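# Load bolts and batteries into the red tote

## Task

Get every bolt and every battery into the red tote, and make sure that, when you finish, the tote holds nothing besides those parts and whatever was already inside it at the beginning.

## Robot and tools

Robot: two arms. left_arm carries a left hand and sits on the +y side; right_arm carries a right hand on the -y side (these names do not match image sides). Calibrated bases: left_arm at (-0.016, +0.358, -0.001) m, right_arm at (-0.029, -0.255, -0.002) m, each rotated only slightly about z. A fixed post stands behind the arms. Loose objects can get a brief outside nudge at times. Anything ending up on the floor, or set down off the table and left, fails the job.

Frames: the scene frame has its origin at table-top height halfway between the nominal bases, +z up, +x out over the table. Reported end_effector_position (m) and end_effector_quat_wxyz use this frame. Pose offsets you command are instead measured along the current Hand target's own axes. The hand point sits 0.05 m in front of the palm and 0.15 m from the wrist flange; its +z runs along the straightened fingers, +y out of the palm, +x across the palm (away from the thumb on the right hand, toward it on the left). Fingers reach 0.06 to 0.07 m past the point and lie 0.06 m behind it along -y. A rigid bracket on the little-finger side of the wrist can strike things.

Row layout (used by execute_actions and move): one flat list of 28 numbers covering both arms, each in [-1, 1]. Order: left dx, dy, dz, rx, ry, rz; left little, ring, middle, index, thumb_bend, thumb_turn, force_limit, speed; then the same 14 for the right arm. The six pose numbers are an offset, not a pose: 1.0 equals 0.6 m of travel or 180 degrees, and rx, ry, rz form a single rotation vector. The offset counts from that arm's Hand target as it was when the action or move began; within one action every row counts from that same start, and a repeated offset moves the arm further. Zeros in all six pose slots ask nothing new of that arm. Finger numbers are absolute targets: +1 straight/open, -1 curled; thumb_turn -1 places the thumb opposite the fingers, +1 beside the palm. force_limit runs from about 0 N at -1 to 10 N at +1 (15 N for both thumb motors). speed rises from nearly zero at -1 to full at +0.48 and stays full above. For a soft grip close at speed -0.94 or lower. There is no 'leave unchanged' value: resend the last eight hand numbers you actually used for that hand, or, before any were sent, its hand_measured six plus hand_force_limit and hand_speed. With the thumb opposed the hand closes on items roughly 0.035 to 0.065 m thick; thumb tip against index pad can pinch light items up to about 0.08 m.

Tools:
execute_actions: actions = list of actions; each action is a table of up to 15 rows, one per 1/30 s step, the last row held until step 15. cameras optional (names, ["all"], or []); an empty actions list returns all images by default.
move: target = one 28-number row or a list of up to 15 rows, every row an offset from the same starting Hand targets. speed in m/s, 0.002 to 4.3 (default 0.25), one value or one per target; turning rate is twice that in rad/s. blend in m rounds corners of a list (0 = stop at each). blocking=false returns after about 0.5 s while motion continues. Paths are straight, ignore obstacles and the other arm, and cap at 10 s.
wait: seconds 0 to 3600; lets time pass.
stop: brakes a running move.
zoom_image: camera (cam_high, cam_low, cam_left_wrist, cam_right_wrist) and region [x0, y0, x1, y1] in pixels, at most 504 by 504, on the newest image.
show_instructions: shows reference pages.
finished_scene: optional scene=1; ends everything permanently.

Results: each arm's position, quaternion, Hand target (the base for the next offsets), joint positions/velocities/torques, hand_measured, hand_stopped_by (moving, target, force, stalled, fault) and hand_load_n, all six-value lists in the finger order above. A dropped grip shows as hand_load_n falling near 0. A move adds a 'move:' line with its ending (done, off_target, moving, held, fault) and limits (paced = pose clipped, held = steps withheld). Images are 896x504.

Practical notes: the hand often rests 1 to 3 cm (up to 5) short, usually low, without any contact; send the missing distance as a new offset if needed. Orientation commands are clipped to 40 degrees from the current one each step. A blocked arm keeps pressing until commanded back. Motors heat under load or stretched reach; a MOTOR HOT line appears at 85 °C and the arm collapses at 100 °C.

Avoid: dropping parts even slightly, releasing moving parts, fast impacts, hard pushes on fixed or heavy items, straining fingers, any contact between the two arms or hands, and knocking anything off the table. Unneeded stops and effort also cost.

Each tool is called after ">>>" by a JSON object that holds its "method" and its "body".

Reference images:

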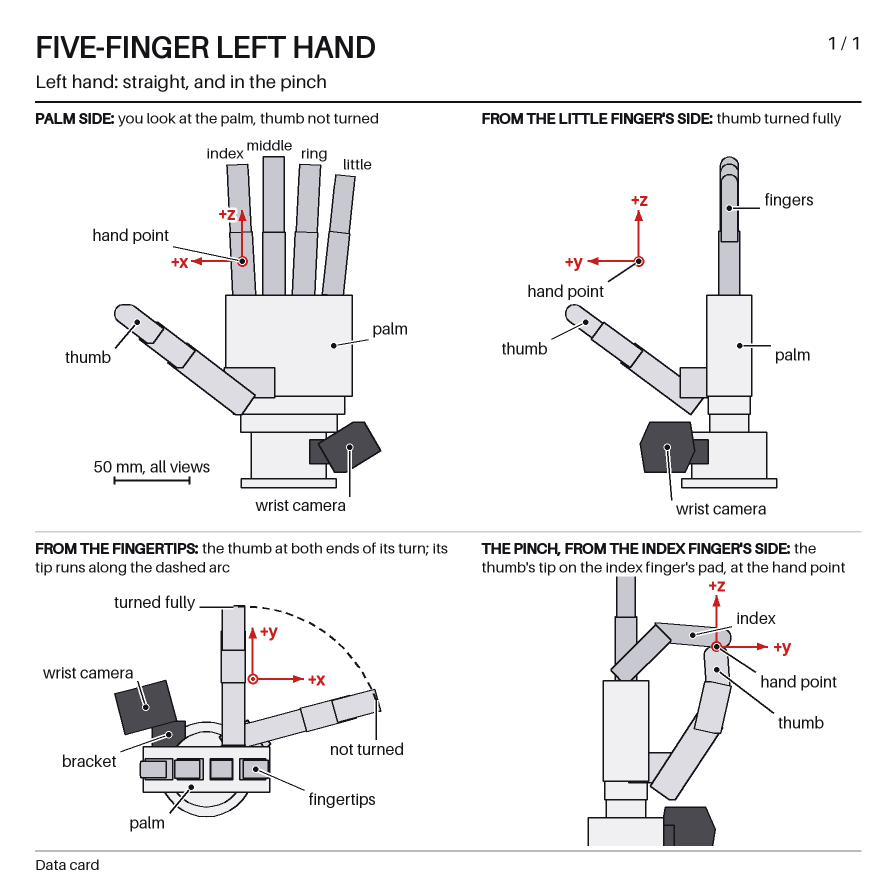

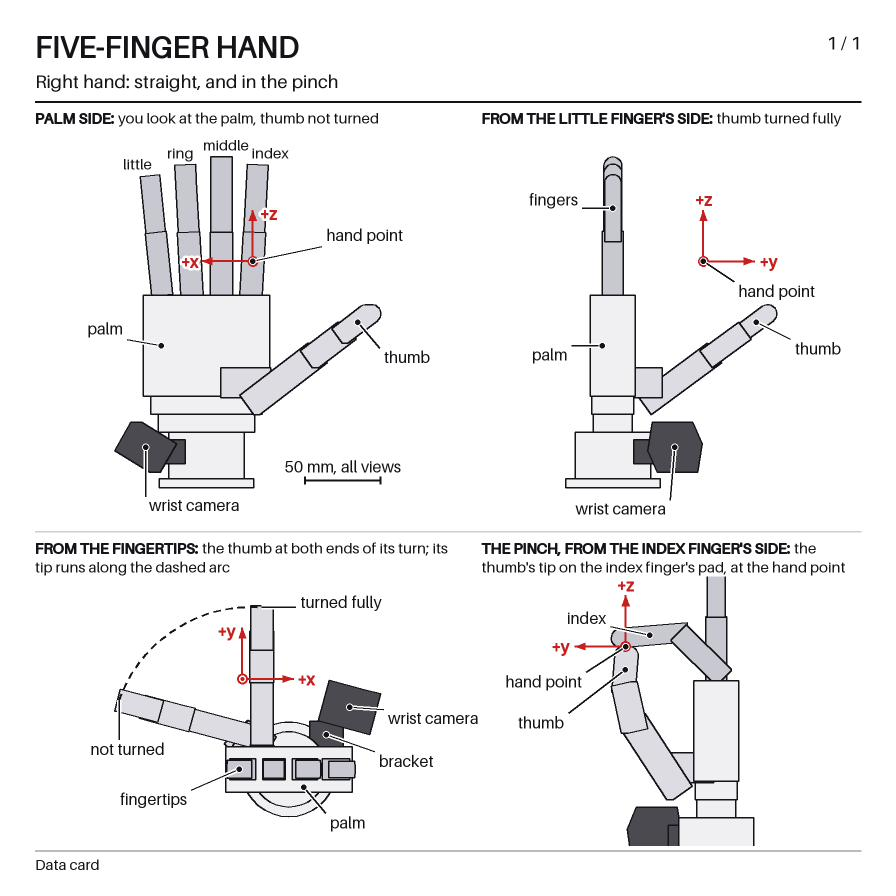

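## Session

>>> {"method": "execute_actions", "body": {"actions": [], "cameras": ["all"]}}

Scene clock: 0.00 s.
left_arm: end_effector_position=(+0.6761, +0.1000, +0.1292) hand_measured=(+1.000, +1.000, +1.000, +1.000, +1.000, +1.000) hand_load_n=(+0.0, +0.0, +0.0, +0.0, +0.0, +0.0) hand_stopped_by=(target, target, target, target, target, target) hand_force_limit=0.00 hand_speed=-0.80 end_effector_quat_wxyz=(+0.105, +0.993, -0.047, -0.017) | right_arm: end_effector_position=(+0.1052, +0.0107, +0.3724) hand_measured=(+1.000, +1.000, +1.000, +1.000, +1.000, +1.000) hand_load_n=(+0.0, +0.0, +0.0, -0.5, +0.0, +0.0) hand_stopped_by=(target, target, target, target, target, target) hand_force_limit=0.00 hand_speed=-0.80 end_effector_quat_wxyz=(-0.268, +0.784, +0.451, +0.331)
Joint positions: left_arm=[-0.188 2.241 2.234 -1.558 0.213 -1.704] | right_arm=[1.32 0.675 1.096 -1.117 0.114 -1.318]
Joint velocities: within noise
Joint torques (N m): no reading
Motor temperatures (°C): left_arm=[25 30 28 26 27 27] | right_arm=[29 30 27 27 30 26]
Heat: left arm: hottest shoulder 30 °C; right arm: hottest shoulder 30 °C.
Hand target: left_arm +0.6821, +0.0987, +0.1483; +0.108, +0.993, -0.049, +0.002 | right_arm +0.1057, +0.0130, +0.3878; -0.279, +0.779, +0.446, +0.342

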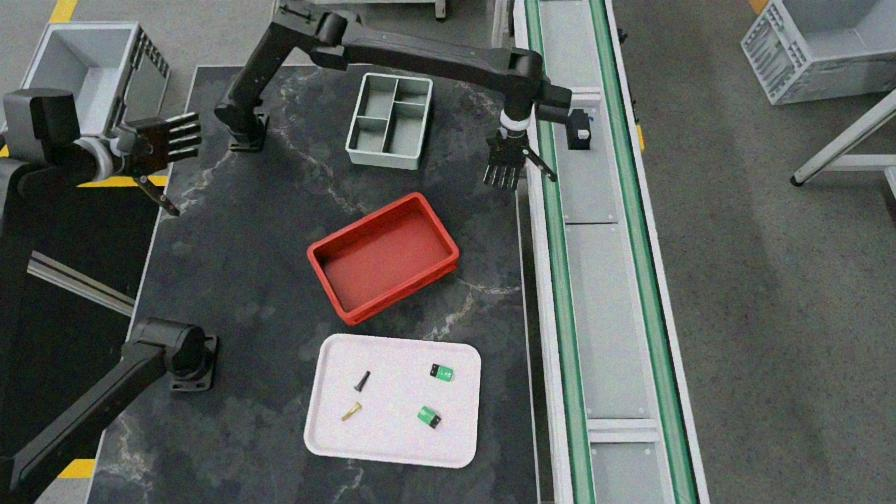

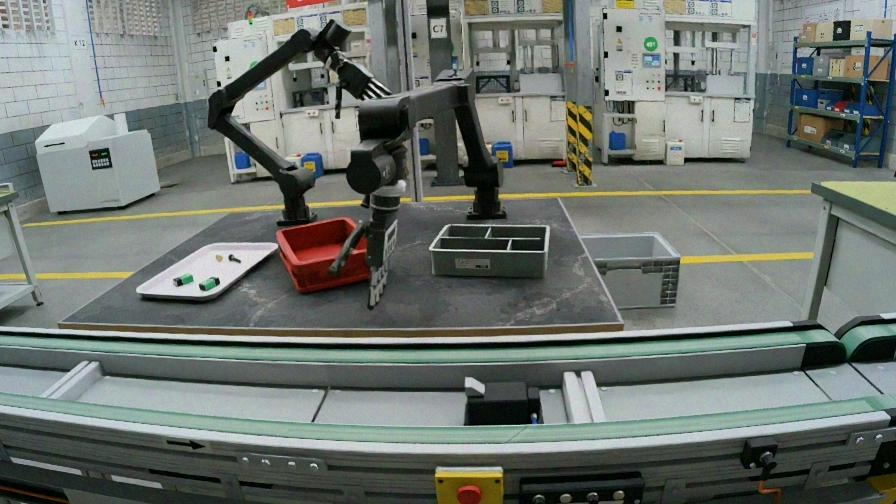

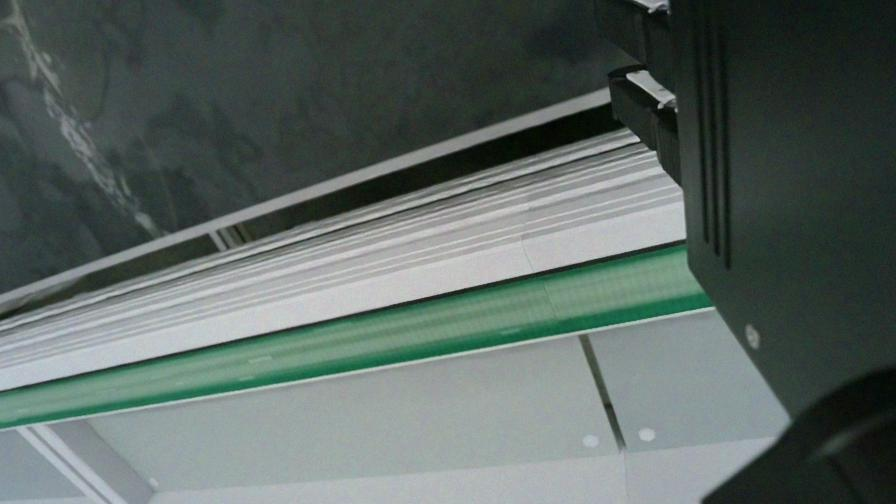

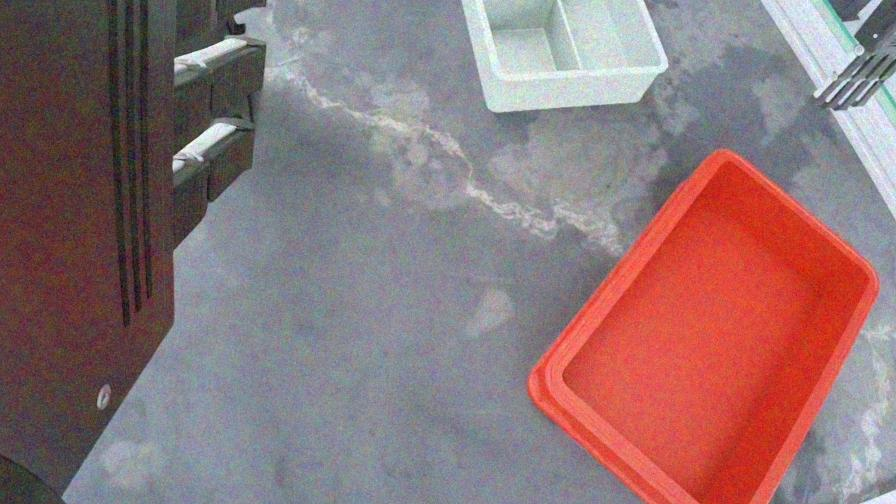

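>>> {"method": "zoom_image", "body": {"camera": "cam_high", "region": [300, 320, 490, 480]}}

>>> {"method": "zoom_image", "body": {"camera": "cam_low", "region": [130, 210, 390, 310]}}

Scaled by 2.653.

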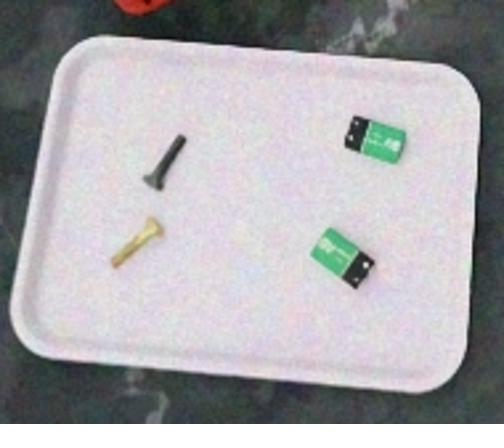

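Scaled by 1.938.

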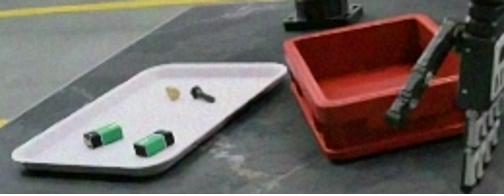

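>>> {"method": "move", "body": {"target": [[0,0,0,0,0,0,1,1,1,1,1,1,0,-0.8,-0.1707,0.4752,-0.3190,-0.3170,0.0526,0.2480,1,1,0.2,0.2,0.28,-1,-0.4,-0.3],[0,0,0,0,0,0,1,1,1,1,1,1,0,-0.8,-0.3502,0.6092,-0.0638,-0.3165,0.4911,0.6121,1,1,0.2,0.2,0.28,-1,-0.4,-0.3]], "blend": [0.05,0], "speed": 0.2, "cameras": ["all"]}}

Scene clock: 91.77 s.
left_arm: end_effector_position=(+0.6761, +0.1000, +0.1292) hand_measured=(+1.000, +1.000, +1.000, +1.000, +1.000, +1.000) hand_load_n=(+0.0, +0.0, +0.0, +0.0, +0.0, +0.0) hand_stopped_by=(target, target, target, target, target, target) hand_force_limit=0.00 hand_speed=-0.80 end_effector_quat_wxyz=(+0.105, +0.993, -0.047, -0.017) | right_arm: end_effector_position=(+0.3360, -0.2880, +0.1973) hand_measured=(+1.000, +1.000, +0.200, +1.000, +0.280, -1.000) hand_load_n=(+0.0, +0.0, +0.0, +0.0, +0.0, +0.0) hand_stopped_by=(target, target, target, fault, target, target) hand_force_limit=-0.40 hand_speed=-0.30 end_effector_quat_wxyz=(+0.266, -0.415, +0.722, -0.486)
Joint positions: left_arm=[-0.188 2.241 2.234 -1.558 0.213 -1.704] | right_arm=[0.078 0.7 0.539 -0.325 0.597 0.267]
Joint torques (N m): left_arm=[-0.91 -23.06 8.43 0.54 0.2 0] | right_arm=[-0.38 0.26 10.47 2.84 0.4 0.26]
Motor temperatures (°C): left_arm=[25 38 33 26 27 27] | right_arm=[29 29 34 27 29 26]
Heat: left arm: hottest shoulder 38 °C; right arm: hottest elbow 34 °C.
Hand target: left_arm +0.6821, +0.0987, +0.1483; +0.108, +0.993, -0.049, +0.002 | right_arm +0.3412, -0.2844, +0.1999; +0.276, -0.408, +0.721, -0.487
Off the commanded pose: left_arm 0.020 m, 2 deg | right_arm 0.007 m, 1 deg.
move: done
cam_right_wrist: T_world_to_cam=[[-0.48405, 0.00294, -0.87504, 0.33207], [-0.00346, 0.99998, 0.00527, 0.29089], [0.87504, 0.00558, -0.48403, -0.08272]] pos_world=[0.23412, -0.2914, 0.249]

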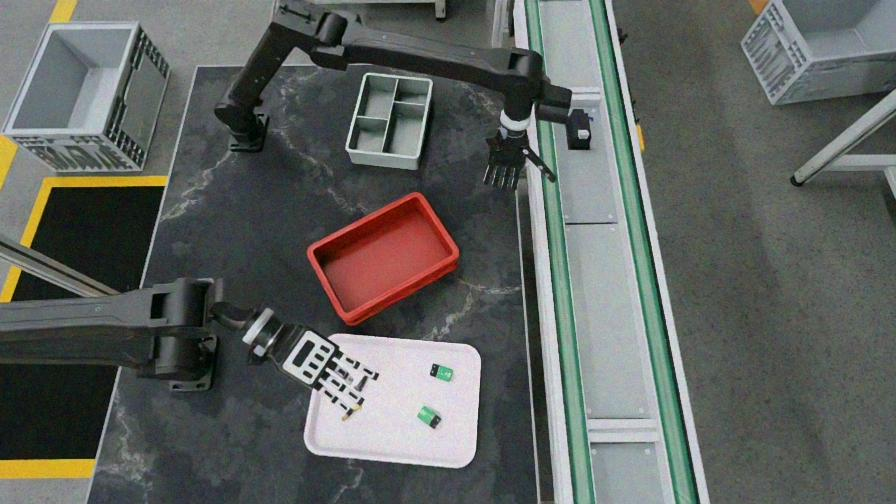

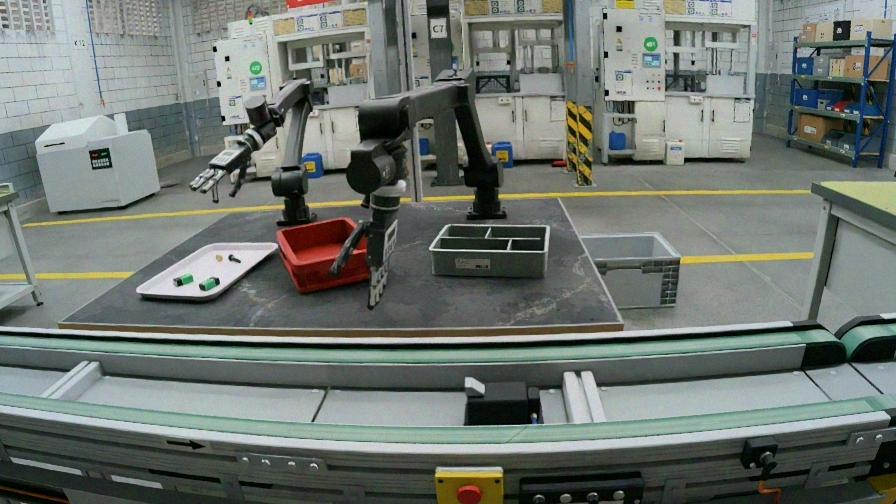

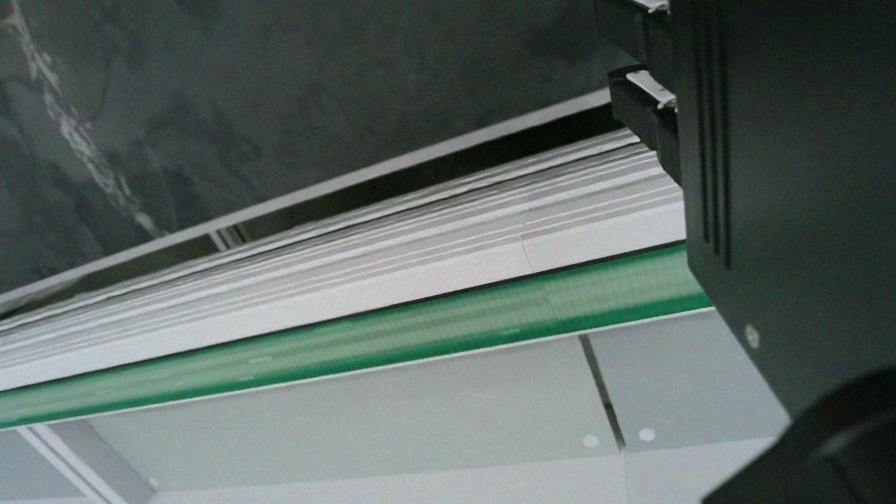

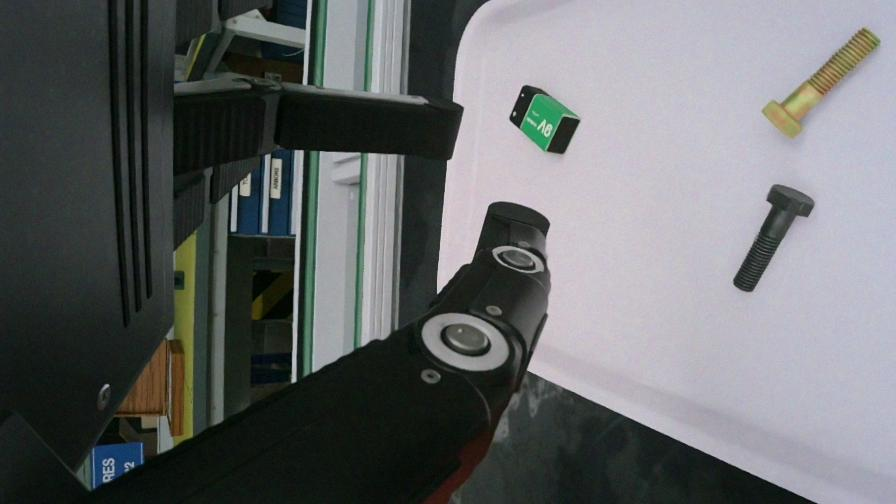

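>>> {"method": "zoom_image", "body": {"camera": "cam_high", "region": [230, 290, 420, 430]}}

Scaled by 2.653.

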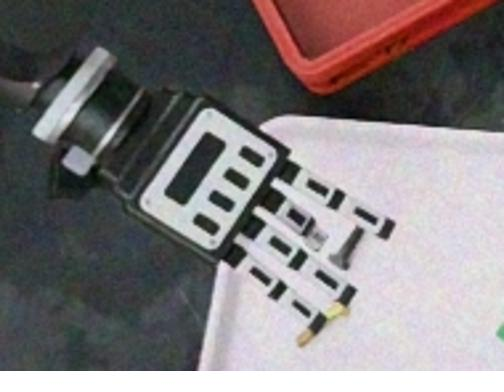

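>>> {"method": "move", "body": {"target": [0,0,0,0,0,0,1,1,1,1,1,1,0,-0.8,-0.0220,0.1205,0.0571,0,-0.1597,-0.0645,1,1,0.2,1,0.28,-1,-0.4,-0.3], "speed": 0.2, "cameras": ["cam_high","cam_low","cam_right_wrist"]}}

Scene clock: 143.53 s.
left_arm: end_effector_position=(+0.6761, +0.1000, +0.1292) hand_measured=(+1.000, +1.000, +1.000, +1.000, +1.000, +1.000) hand_load_n=(+0.0, +0.0, +0.0, +0.0, +0.0, +0.0) hand_stopped_by=(target, target, target, target, target, target) hand_force_limit=0.00 hand_speed=-0.80 end_effector_quat_wxyz=(+0.105, +0.993, -0.047, -0.017) | right_arm: end_effector_position=(+0.3489, -0.2717, +0.1180) hand_measured=(+1.000, +1.000, +0.200, +1.000, +0.280, -1.000) hand_load_n=(+0.0, +0.0, +0.0, +0.0, +0.0, +0.0) hand_stopped_by=(target, target, target, fault, target, target) hand_force_limit=-0.40 hand_speed=-0.30 end_effector_quat_wxyz=(-0.395, +0.586, -0.593, +0.387)
Joint positions: left_arm=[-0.188 2.241 2.234 -1.558 0.213 -1.704] | right_arm=[-0.245 0.851 0.361 0.081 -0.203 -0.071]
Joint torques (N m): left_arm=[-0.91 -23 8.4 0.53 0.2 0] | right_arm=[-1.55 -0.73 9.44 3.02 -0.28 -0.01]
Heat: left arm: hottest shoulder 39 °C; right arm: hottest elbow 34 °C.
Hand target: left_arm +0.6821, +0.0987, +0.1483; +0.108, +0.993, -0.049, +0.002 | right_arm +0.3520, -0.2756, +0.1199; -0.395, +0.586, -0.586, +0.395
Off the commanded pose: left_arm 0.020 m, 2 deg | right_arm 0.005 m, 1 deg.
move: done
cam_right_wrist: T_world_to_cam=[[-0.42024, -0.21448, -0.8817, 0.18836], [-0.51541, 0.85613, 0.03739, 0.41082], [0.74683, 0.47015, -0.47032, 0.0369]] pos_world=[0.26334, -0.32867, 0.16807]

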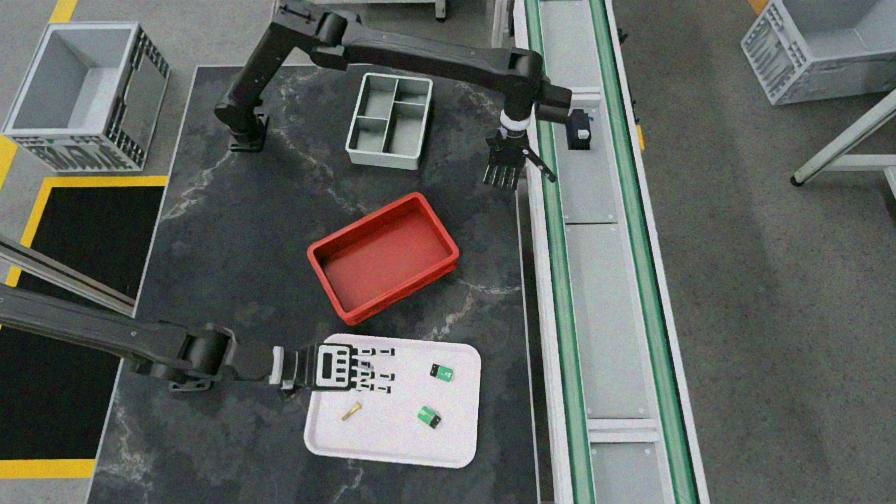

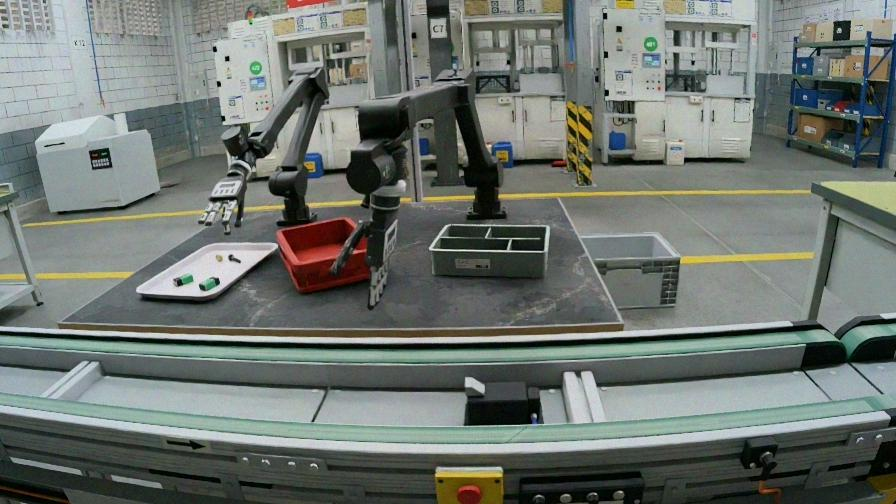

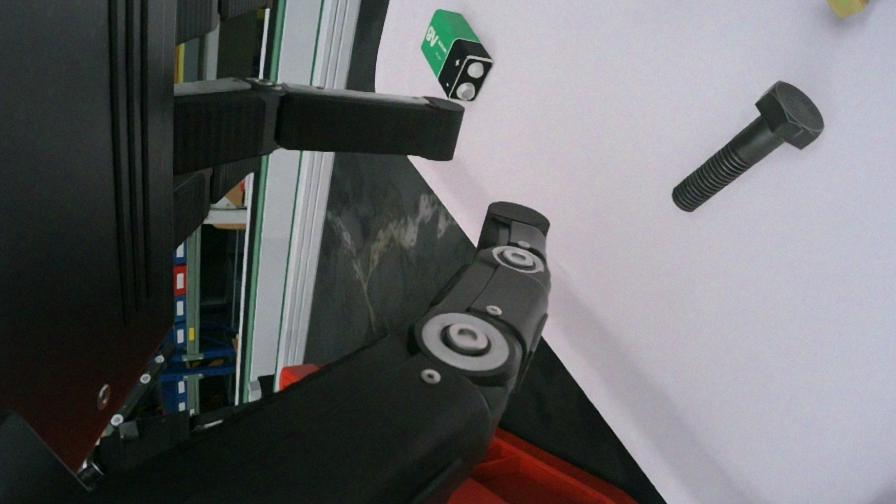

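>>> {"method": "move", "body": {"target": [0,0,0,0,0,0,1,1,1,1,1,1,0,-0.8,-0.0008,0.0902,0.0437,0,0,0,1,1,0.2,1,0.28,-1,-0.4,-0.3], "speed": 0.15, "cameras": ["cam_high","cam_low","cam_right_wrist"]}}

>>> {"method": "zoom_image", "body": {"camera": "cam_low", "region": [130, 200, 290, 310]}}

Scene clock: 162.47 s.
left_arm: end_effector_position=(+0.6761, +0.1000, +0.1292) hand_measured=(+1.000, +1.000, +1.000, +1.000, +1.000, +1.000) hand_load_n=(+0.0, +0.0, +0.0, +0.0, +0.0, +0.0) hand_stopped_by=(target, target, target, target, target, target) hand_force_limit=0.00 hand_speed=-0.80 end_effector_quat_wxyz=(+0.105, +0.993, -0.047, -0.017) | right_arm: end_effector_position=(+0.3530, -0.2727, +0.0577) hand_measured=(+1.000, +1.000, +0.200, +1.000, +0.280, -1.000) hand_load_n=(+0.0, +0.0, +0.0, +0.0, +0.0, +0.0) hand_stopped_by=(target, target, target, fault, target, target) hand_force_limit=-0.40 hand_speed=-0.30 end_effector_quat_wxyz=(-0.394, +0.587, -0.592, +0.387)
Joint positions: left_arm=[-0.188 2.241 2.234 -1.558 0.213 -1.704] | right_arm=[-0.245 1.07 0.265 0.396 -0.203 -0.072]
Joint torques (N m): left_arm=[-0.85 -23.06 8.4 0.53 0.21 0] | right_arm=[-0.85 -1.73 7.73 3 -0.1 -0.01]
Heat: left arm: hottest shoulder 39 °C; right arm: hottest elbow 33 °C.
Hand target: left_arm +0.6821, +0.0987, +0.1483; +0.108, +0.993, -0.049, +0.002 | right_arm +0.3562, -0.2751, +0.0600; -0.396, +0.586, -0.586, +0.396
Off the commanded pose: left_arm 0.020 m, 2 deg | right_arm 0.004 m, 1 deg.
move: done
cam_right_wrist: T_world_to_cam=[[-0.42041, -0.21551, -0.88137, 0.13642], [-0.51576, 0.85594, 0.03673, 0.41621], [0.74648, 0.47002, -0.471, 0.00599]] pos_world=[0.26754, -0.32967, 0.10777]

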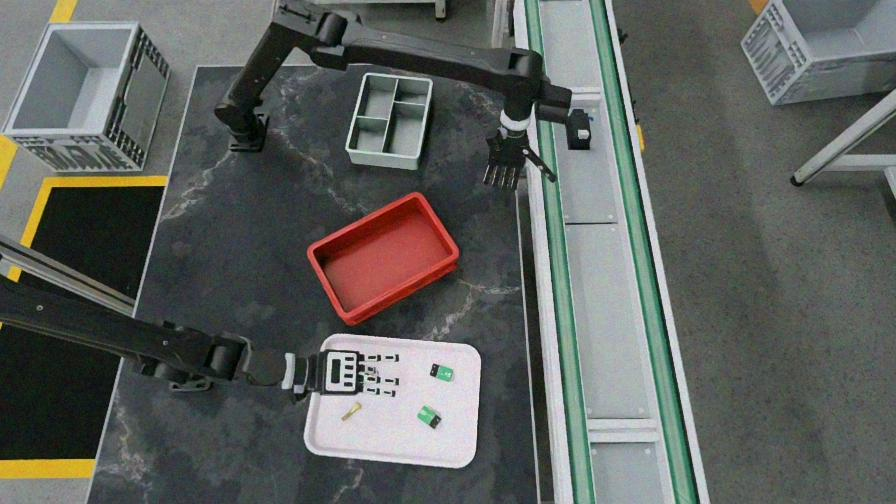

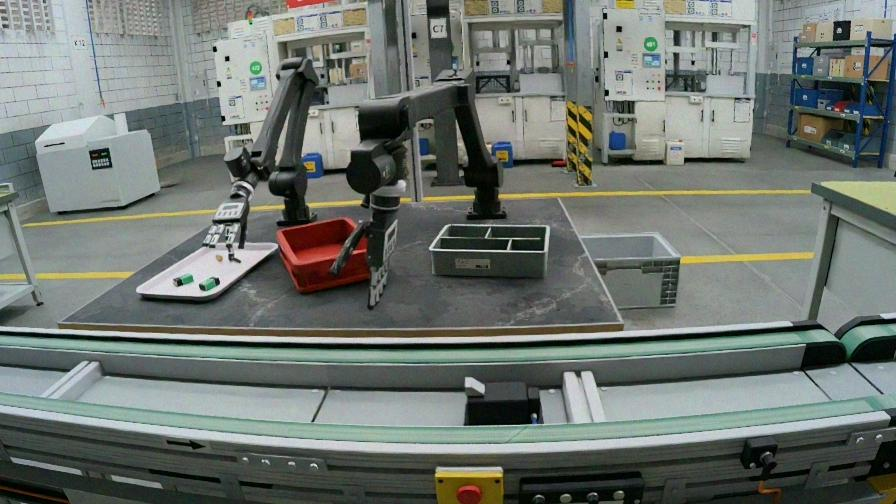

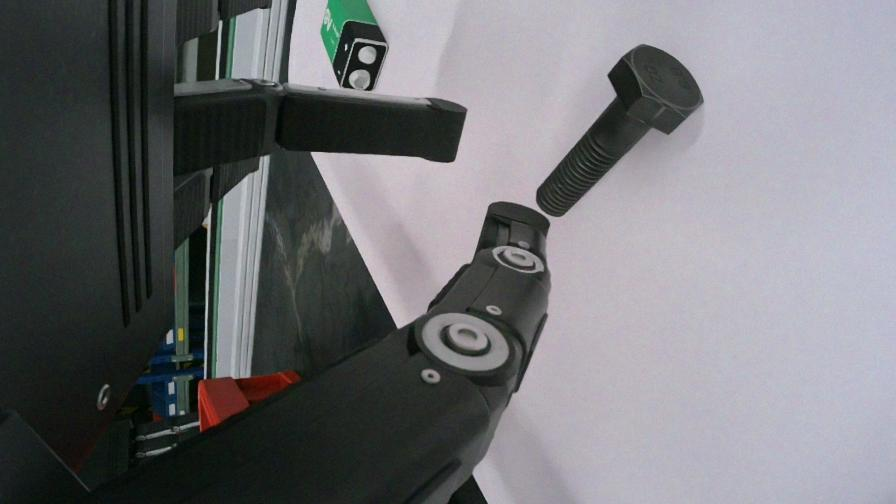

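Scaled by 3.150.

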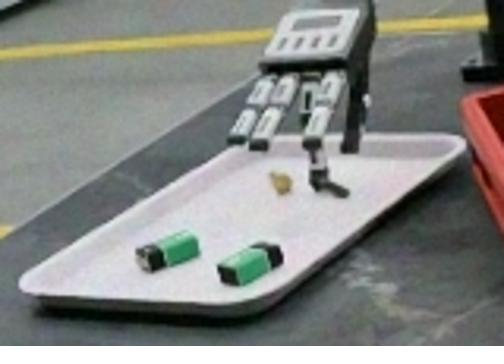

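>>> {"method": "move", "body": {"target": [0,0,0,0,0,0,1,1,1,1,1,1,0,-0.8,0,0,0,0,0,0,1,1,-0.16,1,0.28,-1,-0.6,-0.5], "speed": 0.15, "cameras": ["cam_right_wrist"]}}

>>> {"method": "zoom_image", "body": {"camera": "cam_right_wrist", "region": [340, 60, 680, 280]}}

Scene clock: 176.53 s.
left_arm: end_effector_position=(+0.6761, +0.1000, +0.1292) hand_measured=(+1.000, +1.000, +1.000, +1.000, +1.000, +1.000) hand_load_n=(+0.0, +0.0, +0.0, +0.0, +0.0, +0.0) hand_stopped_by=(target, target, target, target, target, target) hand_force_limit=0.00 hand_speed=-0.80 end_effector_quat_wxyz=(+0.105, +0.993, -0.047, -0.017) | right_arm: end_effector_position=(+0.3530, -0.2727, +0.0577) hand_measured=(+1.000, +1.000, -0.160, +1.000, +0.280, -1.000) hand_load_n=(+0.0, +0.0, +0.0, +0.0, +0.0, +0.0) hand_stopped_by=(target, target, target, fault, target, target) hand_force_limit=-0.60 hand_speed=-0.50 end_effector_quat_wxyz=(-0.394, +0.587, -0.592, +0.387)
Joint positions: left_arm=[-0.188 2.241 2.234 -1.558 0.213 -1.704] | right_arm=[-0.245 1.07 0.265 0.396 -0.203 -0.072]
Joint torques (N m): left_arm=[-0.91 -23.06 8.4 0.53 0.21 0] | right_arm=[-1.03 -1.44 7.71 3.02 -0.09 -0.01]
Heat: left arm: hottest shoulder 39 °C; right arm: hottest elbow 33 °C.
Hand target: left_arm +0.6821, +0.0987, +0.1483; +0.108, +0.993, -0.049, +0.002 | right_arm +0.3562, -0.2751, +0.0600; -0.396, +0.586, -0.586, +0.396
Off the commanded pose: left_arm 0.020 m, 2 deg | right_arm 0.005 m, 1 deg.
move: done
cam_right_wrist: T_world_to_cam=[[-0.42041, -0.21551, -0.88137, 0.13642], [-0.51576, 0.85594, 0.03673, 0.41621], [0.74648, 0.47002, -0.471, 0.00599]] pos_world=[0.26754, -0.32967, 0.10777]

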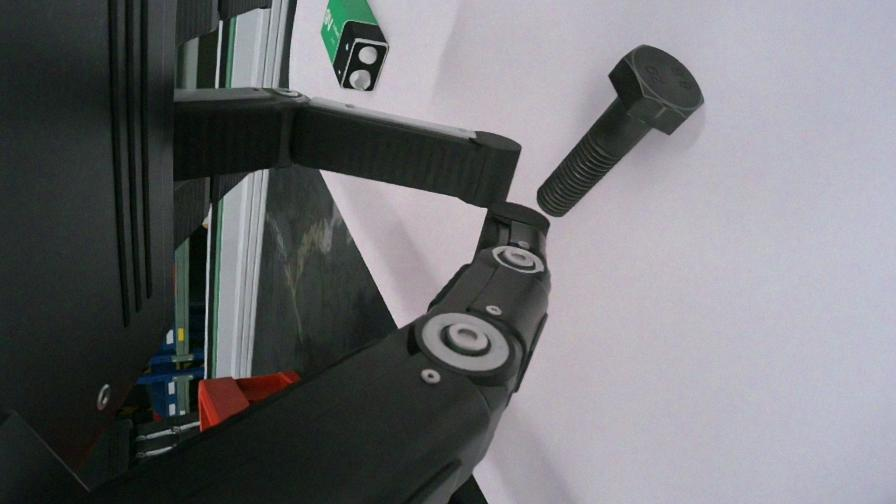

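Scaled by 1.482.

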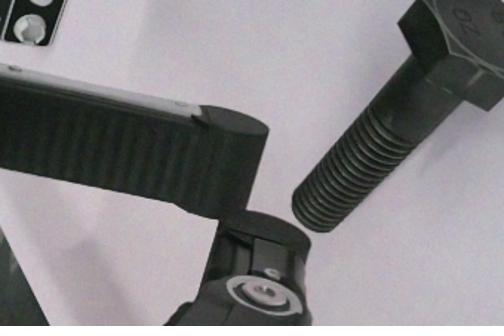

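>>> {"method": "move", "body": {"target": [0,0,0,0,0,0,1,1,1,1,1,1,0,-0.8,0.0132,0.0165,0.0333,0,0,0,1,1,0.3,1,0.28,-1,-0.6,-0.3], "speed": 0.08, "cameras": ["cam_low","cam_right_wrist"]}}

>>> {"method": "zoom_image", "body": {"camera": "cam_low", "region": [170, 200, 290, 290]}}

Scene clock: 193.70 s.
left_arm: end_effector_position=(+0.6761, +0.1000, +0.1292) hand_measured=(+1.000, +1.000, +1.000, +1.000, +1.000, +1.000) hand_load_n=(+0.0, +0.0, +0.0, +0.0, +0.0, +0.0) hand_stopped_by=(target, target, target, target, target, target) hand_force_limit=0.00 hand_speed=-0.80 end_effector_quat_wxyz=(+0.105, +0.993, -0.047, -0.017) | right_arm: end_effector_position=(+0.3601, -0.2773, +0.0336) hand_measured=(+1.000, +1.000, +0.300, +1.000, +0.280, -1.000) hand_load_n=(+0.0, +0.0, +0.0, +0.0, +0.0, +0.0) hand_stopped_by=(target, target, target, fault, target, target) hand_force_limit=-0.60 hand_speed=-0.30 end_effector_quat_wxyz=(-0.390, +0.589, -0.597, +0.380)
Joint positions: left_arm=[-0.188 2.241 2.234 -1.558 0.213 -1.704] | right_arm=[-0.257 1.207 0.265 0.513 -0.214 -0.076]
Joint torques (N m): left_arm=[-0.85 -23.06 8.42 0.54 0.2 0] | right_arm=[-1.61 -2.37 8.34 3.06 -0.29 -0.03]
Heat: left arm: hottest shoulder 39 °C; right arm: hottest elbow 32 °C.
Hand target: left_arm +0.6821, +0.0987, +0.1483; +0.108, +0.993, -0.049, +0.002 | right_arm +0.3710, -0.2830, +0.0434; -0.396, +0.586, -0.586, +0.395
Off the commanded pose: left_arm 0.020 m, 2 deg | right_arm 0.016 m, 2 deg.
move: off_target (right_arm)
cam_right_wrist: T_world_to_cam=[[-0.43589, -0.211, -0.87491, 0.1238], [-0.51463, 0.85596, 0.04996, 0.42379], [0.73835, 0.47203, -0.48169, -0.00457]] pos_world=[0.27543, -0.33446, 0.08494]

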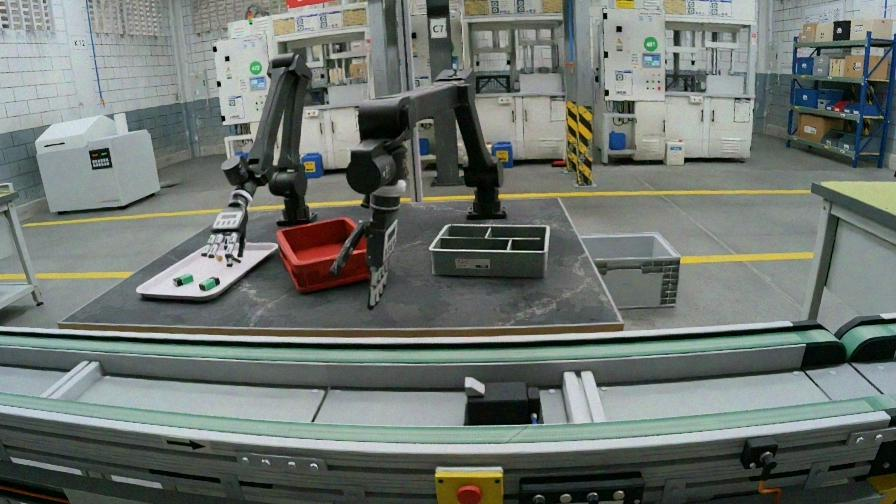

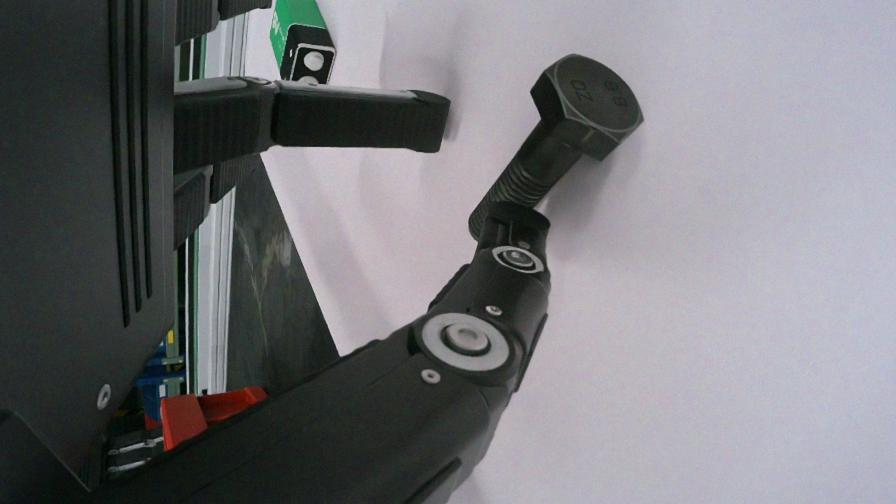

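Scaled by 4.200.

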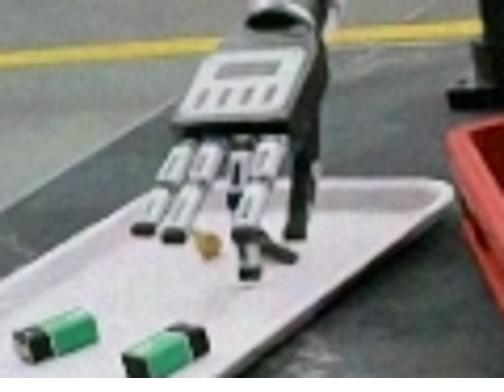

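>>> {"method": "move", "body": {"target": [0,0,0,0,0,0,1,1,1,1,1,1,0,-0.8,0.005,0.0055,0.0132,0,0,0,1,1,0.3,1,0.28,-1,-0.6,-0.3], "speed": 0.05, "cameras": ["cam_low","cam_right_wrist"]}}

>>> {"method": "zoom_image", "body": {"camera": "cam_low", "region": [170, 200, 290, 290]}}

Scene clock: 206.13 s.
left_arm: end_effector_position=(+0.6761, +0.1000, +0.1292) hand_measured=(+1.000, +1.000, +1.000, +1.000, +1.000, +1.000) hand_load_n=(+0.0, +0.0, +0.0, +0.0, +0.0, +0.0) hand_stopped_by=(target, target, target, target, target, target) hand_force_limit=0.00 hand_speed=-0.80 end_effector_quat_wxyz=(+0.105, +0.993, -0.047, -0.017) | right_arm: end_effector_position=(+0.3637, -0.2788, +0.0297) hand_measured=(+1.000, +1.000, +0.300, +1.000, +0.280, -1.000) hand_load_n=(+0.0, +0.0, -1.0, +0.0, +0.0, +0.0) hand_stopped_by=(target, target, target, fault, target, target) hand_force_limit=-0.60 hand_speed=-0.30 end_effector_quat_wxyz=(-0.394, +0.588, -0.594, +0.382)
Joint positions: left_arm=[-0.188 2.241 2.234 -1.558 0.213 -1.704] | right_arm=[-0.263 1.245 0.265 0.56 -0.222 -0.078]
Joint torques (N m): left_arm=[-0.85 -23.06 8.4 0.54 0.21 0] | right_arm=[-1.44 -1.79 8.88 2.69 -0.22 -0.03]
Heat: left arm: hottest shoulder 40 °C; right arm: hottest elbow 32 °C.
Hand target: left_arm +0.6821, +0.0987, +0.1483; +0.108, +0.993, -0.049, +0.002 | right_arm +0.3771, -0.2860, +0.0375; -0.396, +0.586, -0.586, +0.396
Off the commanded pose: left_arm 0.020 m, 2 deg | right_arm 0.017 m, 2 deg.
move: off_target (right_arm)
cam_right_wrist: T_world_to_cam=[[-0.42718, -0.21231, -0.87889, 0.11819], [-0.51728, 0.85464, 0.04496, 0.42782], [0.74158, 0.47384, -0.47491, -0.00924]] pos_world=[0.27864, -0.33616, 0.08026]

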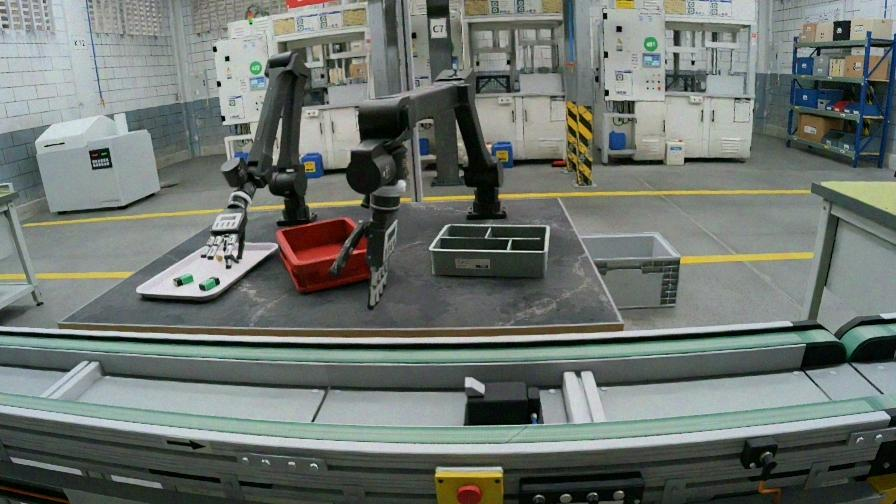

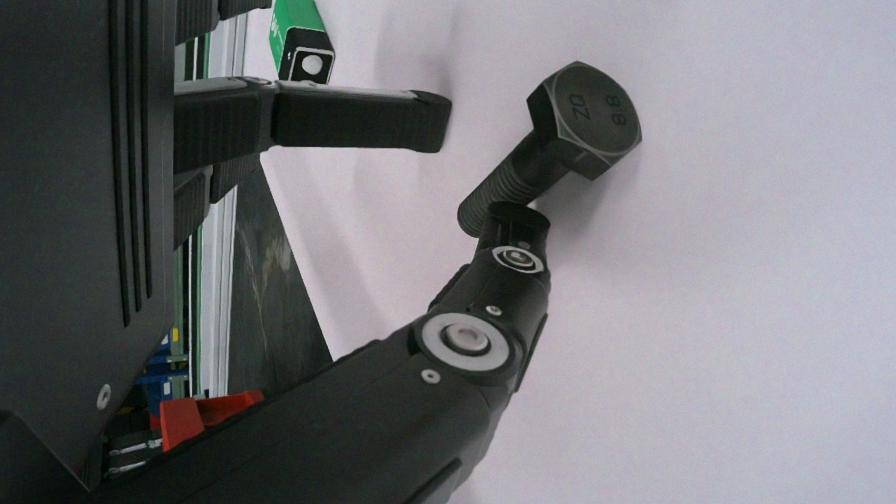

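Scaled by 4.200.

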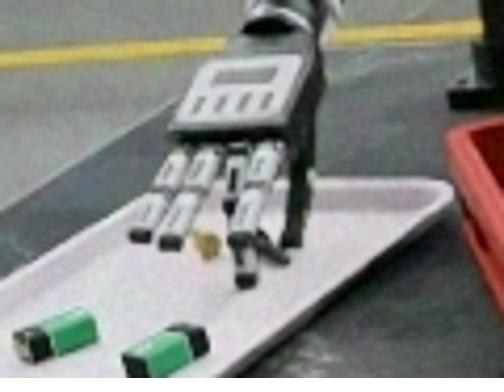

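>>> {"method": "move", "body": {"target": [0,0,0,0,0,0,1,1,1,1,1,1,0,-0.8,0.0017,0.0083,0.0105,0,0,0,1,1,0.3,1,0.28,-1,-0.6,-0.3], "speed": 0.05, "cameras": ["cam_low","cam_right_wrist"]}}

>>> {"method": "zoom_image", "body": {"camera": "cam_low", "region": [170, 200, 290, 290]}}

Scene clock: 209.67 s.
left_arm: end_effector_position=(+0.6761, +0.1000, +0.1292) hand_measured=(+1.000, +1.000, +1.000, +1.000, +1.000, +1.000) hand_load_n=(+0.0, +0.0, +0.0, +0.0, +0.0, +0.0) hand_stopped_by=(target, target, target, target, target, target) hand_force_limit=0.00 hand_speed=-0.80 end_effector_quat_wxyz=(+0.105, +0.993, -0.047, -0.017) | right_arm: end_effector_position=(+0.3700, -0.2801, +0.0280) hand_measured=(+1.000, +1.000, +0.300, +1.000, +0.280, -1.000) hand_load_n=(+0.0, +0.0, -1.5, +0.0, +0.0, +0.0) hand_stopped_by=(target, target, target, fault, target, target) hand_force_limit=-0.60 hand_speed=-0.30 end_effector_quat_wxyz=(-0.398, +0.586, -0.590, +0.388)
Joint positions: left_arm=[-0.188 2.241 2.234 -1.558 0.213 -1.704] | right_arm=[-0.264 1.286 0.269 0.614 -0.225 -0.078]
Joint torques (N m): left_arm=[-0.91 -23.06 8.4 0.54 0.21 0] | right_arm=[-1.55 -1.55 8.61 2.35 -0.1 -0.03]
Heat: left arm: hottest shoulder 40 °C; right arm: hottest elbow 32 °C.
Hand target: left_arm +0.6821, +0.0987, +0.1483; +0.108, +0.993, -0.049, +0.002 | right_arm +0.3810, -0.2871, +0.0304; -0.396, +0.586, -0.586, +0.395
Off the commanded pose: left_arm 0.020 m, 2 deg | right_arm 0.013 m, 1 deg.
move: off_target (right_arm)
cam_right_wrist: T_world_to_cam=[[-0.41146, -0.21571, -0.88554, 0.11252], [-0.51968, 0.8537, 0.03351, 0.43322], [0.74876, 0.47398, -0.46336, -0.01712]] pos_world=[0.28425, -0.33746, 0.07719]

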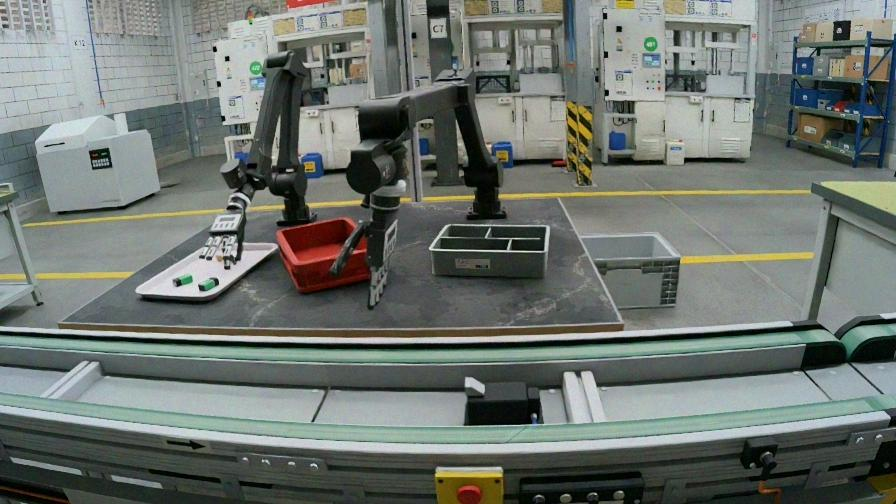

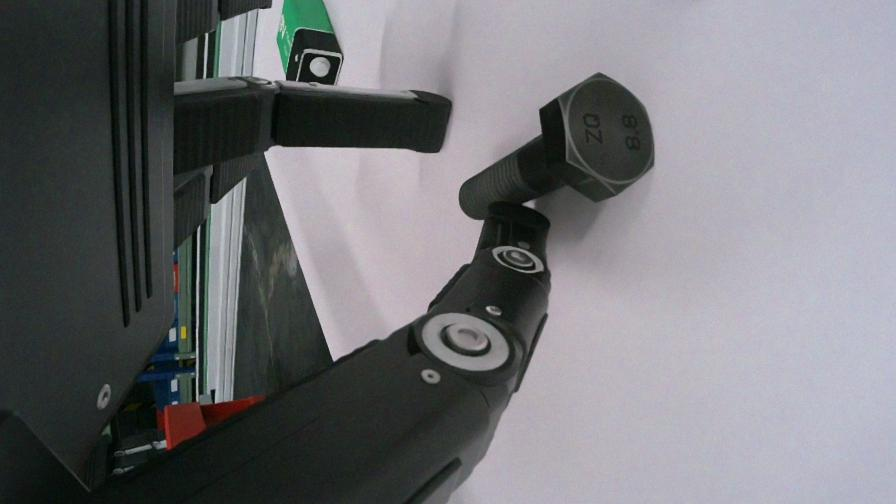

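Scaled by 4.200.

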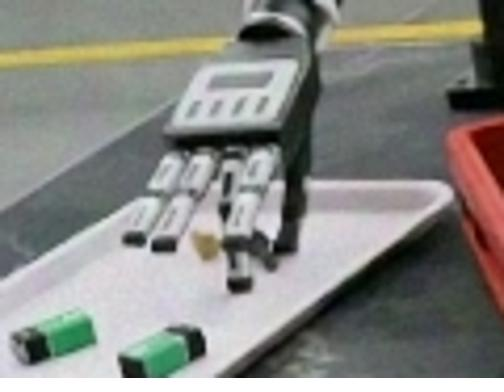

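>>> {"method": "move", "body": {"target": [0,0,0,0,0,0,1,1,1,1,1,1,0,-0.8,0.004,-0.0465,-0.0476,0,0.0618,0.025,1,1,0.3,1,0.4,-1,-0.6,-0.3], "speed": 0.08, "cameras": ["cam_high","cam_right_wrist"]}}

Scene clock: 242.40 s.
left_arm: end_effector_position=(+0.6761, +0.1000, +0.1292) hand_measured=(+1.000, +1.000, +1.000, +1.000, +1.000, +1.000) hand_load_n=(+0.0, +0.0, +0.0, +0.0, +0.0, -0.5) hand_stopped_by=(target, target, target, target, target, target) hand_force_limit=0.00 hand_speed=-0.80 end_effector_quat_wxyz=(+0.105, +0.993, -0.047, -0.017) | right_arm: end_effector_position=(+0.3609, -0.2922, +0.0597) hand_measured=(+1.000, +1.000, +0.300, +1.000, +0.400, -1.000) hand_load_n=(+0.0, +0.0, +0.0, +0.0, +0.0, +0.0) hand_stopped_by=(target, target, target, fault, target, target) hand_force_limit=-0.60 hand_speed=-0.30 end_effector_quat_wxyz=(+0.345, -0.527, +0.644, -0.434)
Joint positions: left_arm=[-0.188 2.241 2.234 -1.558 0.213 -1.704] | right_arm=[-0.172 1.07 0.269 0.405 0.065 0.014]
Joint torques (N m): left_arm=[-0.85 -23.06 8.4 0.54 0.21 0] | right_arm=[-0.44 -2.96 8.66 1.76 0.16 0.22]
Heat: left arm: hottest shoulder 40 °C; right arm: hottest elbow 32 °C.
Hand target: left_arm +0.6821, +0.0987, +0.1483; +0.108, +0.993, -0.049, +0.002 | right_arm +0.3650, -0.2893, +0.0669; +0.352, -0.522, +0.644, -0.435
Off the commanded pose: left_arm 0.020 m, 2 deg | right_arm 0.009 m, 1 deg.
move: done
cam_right_wrist: T_world_to_cam=[[-0.45581, -0.14829, -0.87764, 0.16959], [-0.32918, 0.9442, 0.01143, 0.39689], [0.82697, 0.29411, -0.47918, -0.06971]] pos_world=[0.26559, -0.32909, 0.1109]

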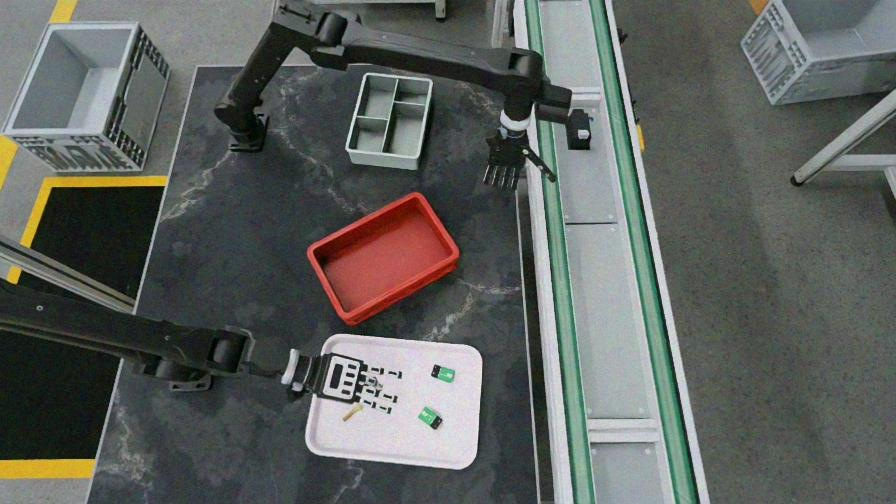

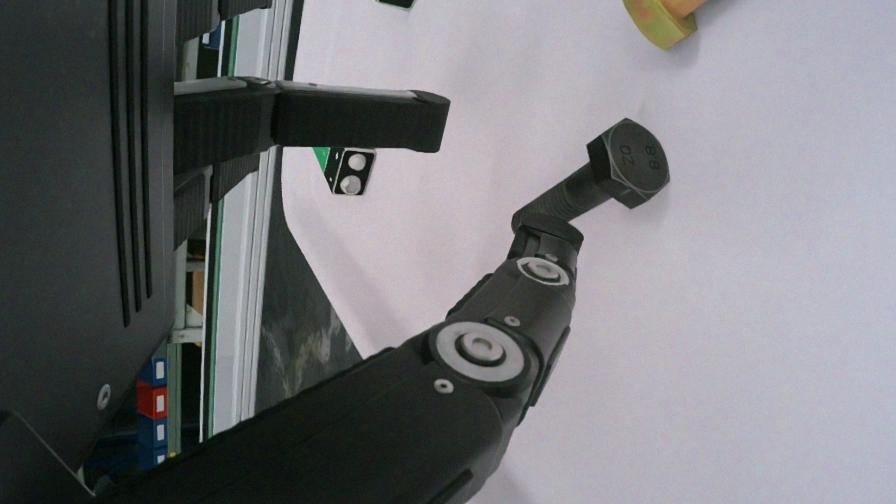

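>>> {"method": "zoom_image", "body": {"camera": "cam_high", "region": [300, 320, 490, 480]}}

Scaled by 2.653.

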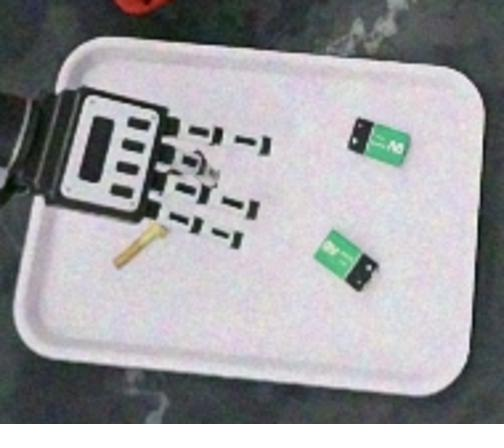

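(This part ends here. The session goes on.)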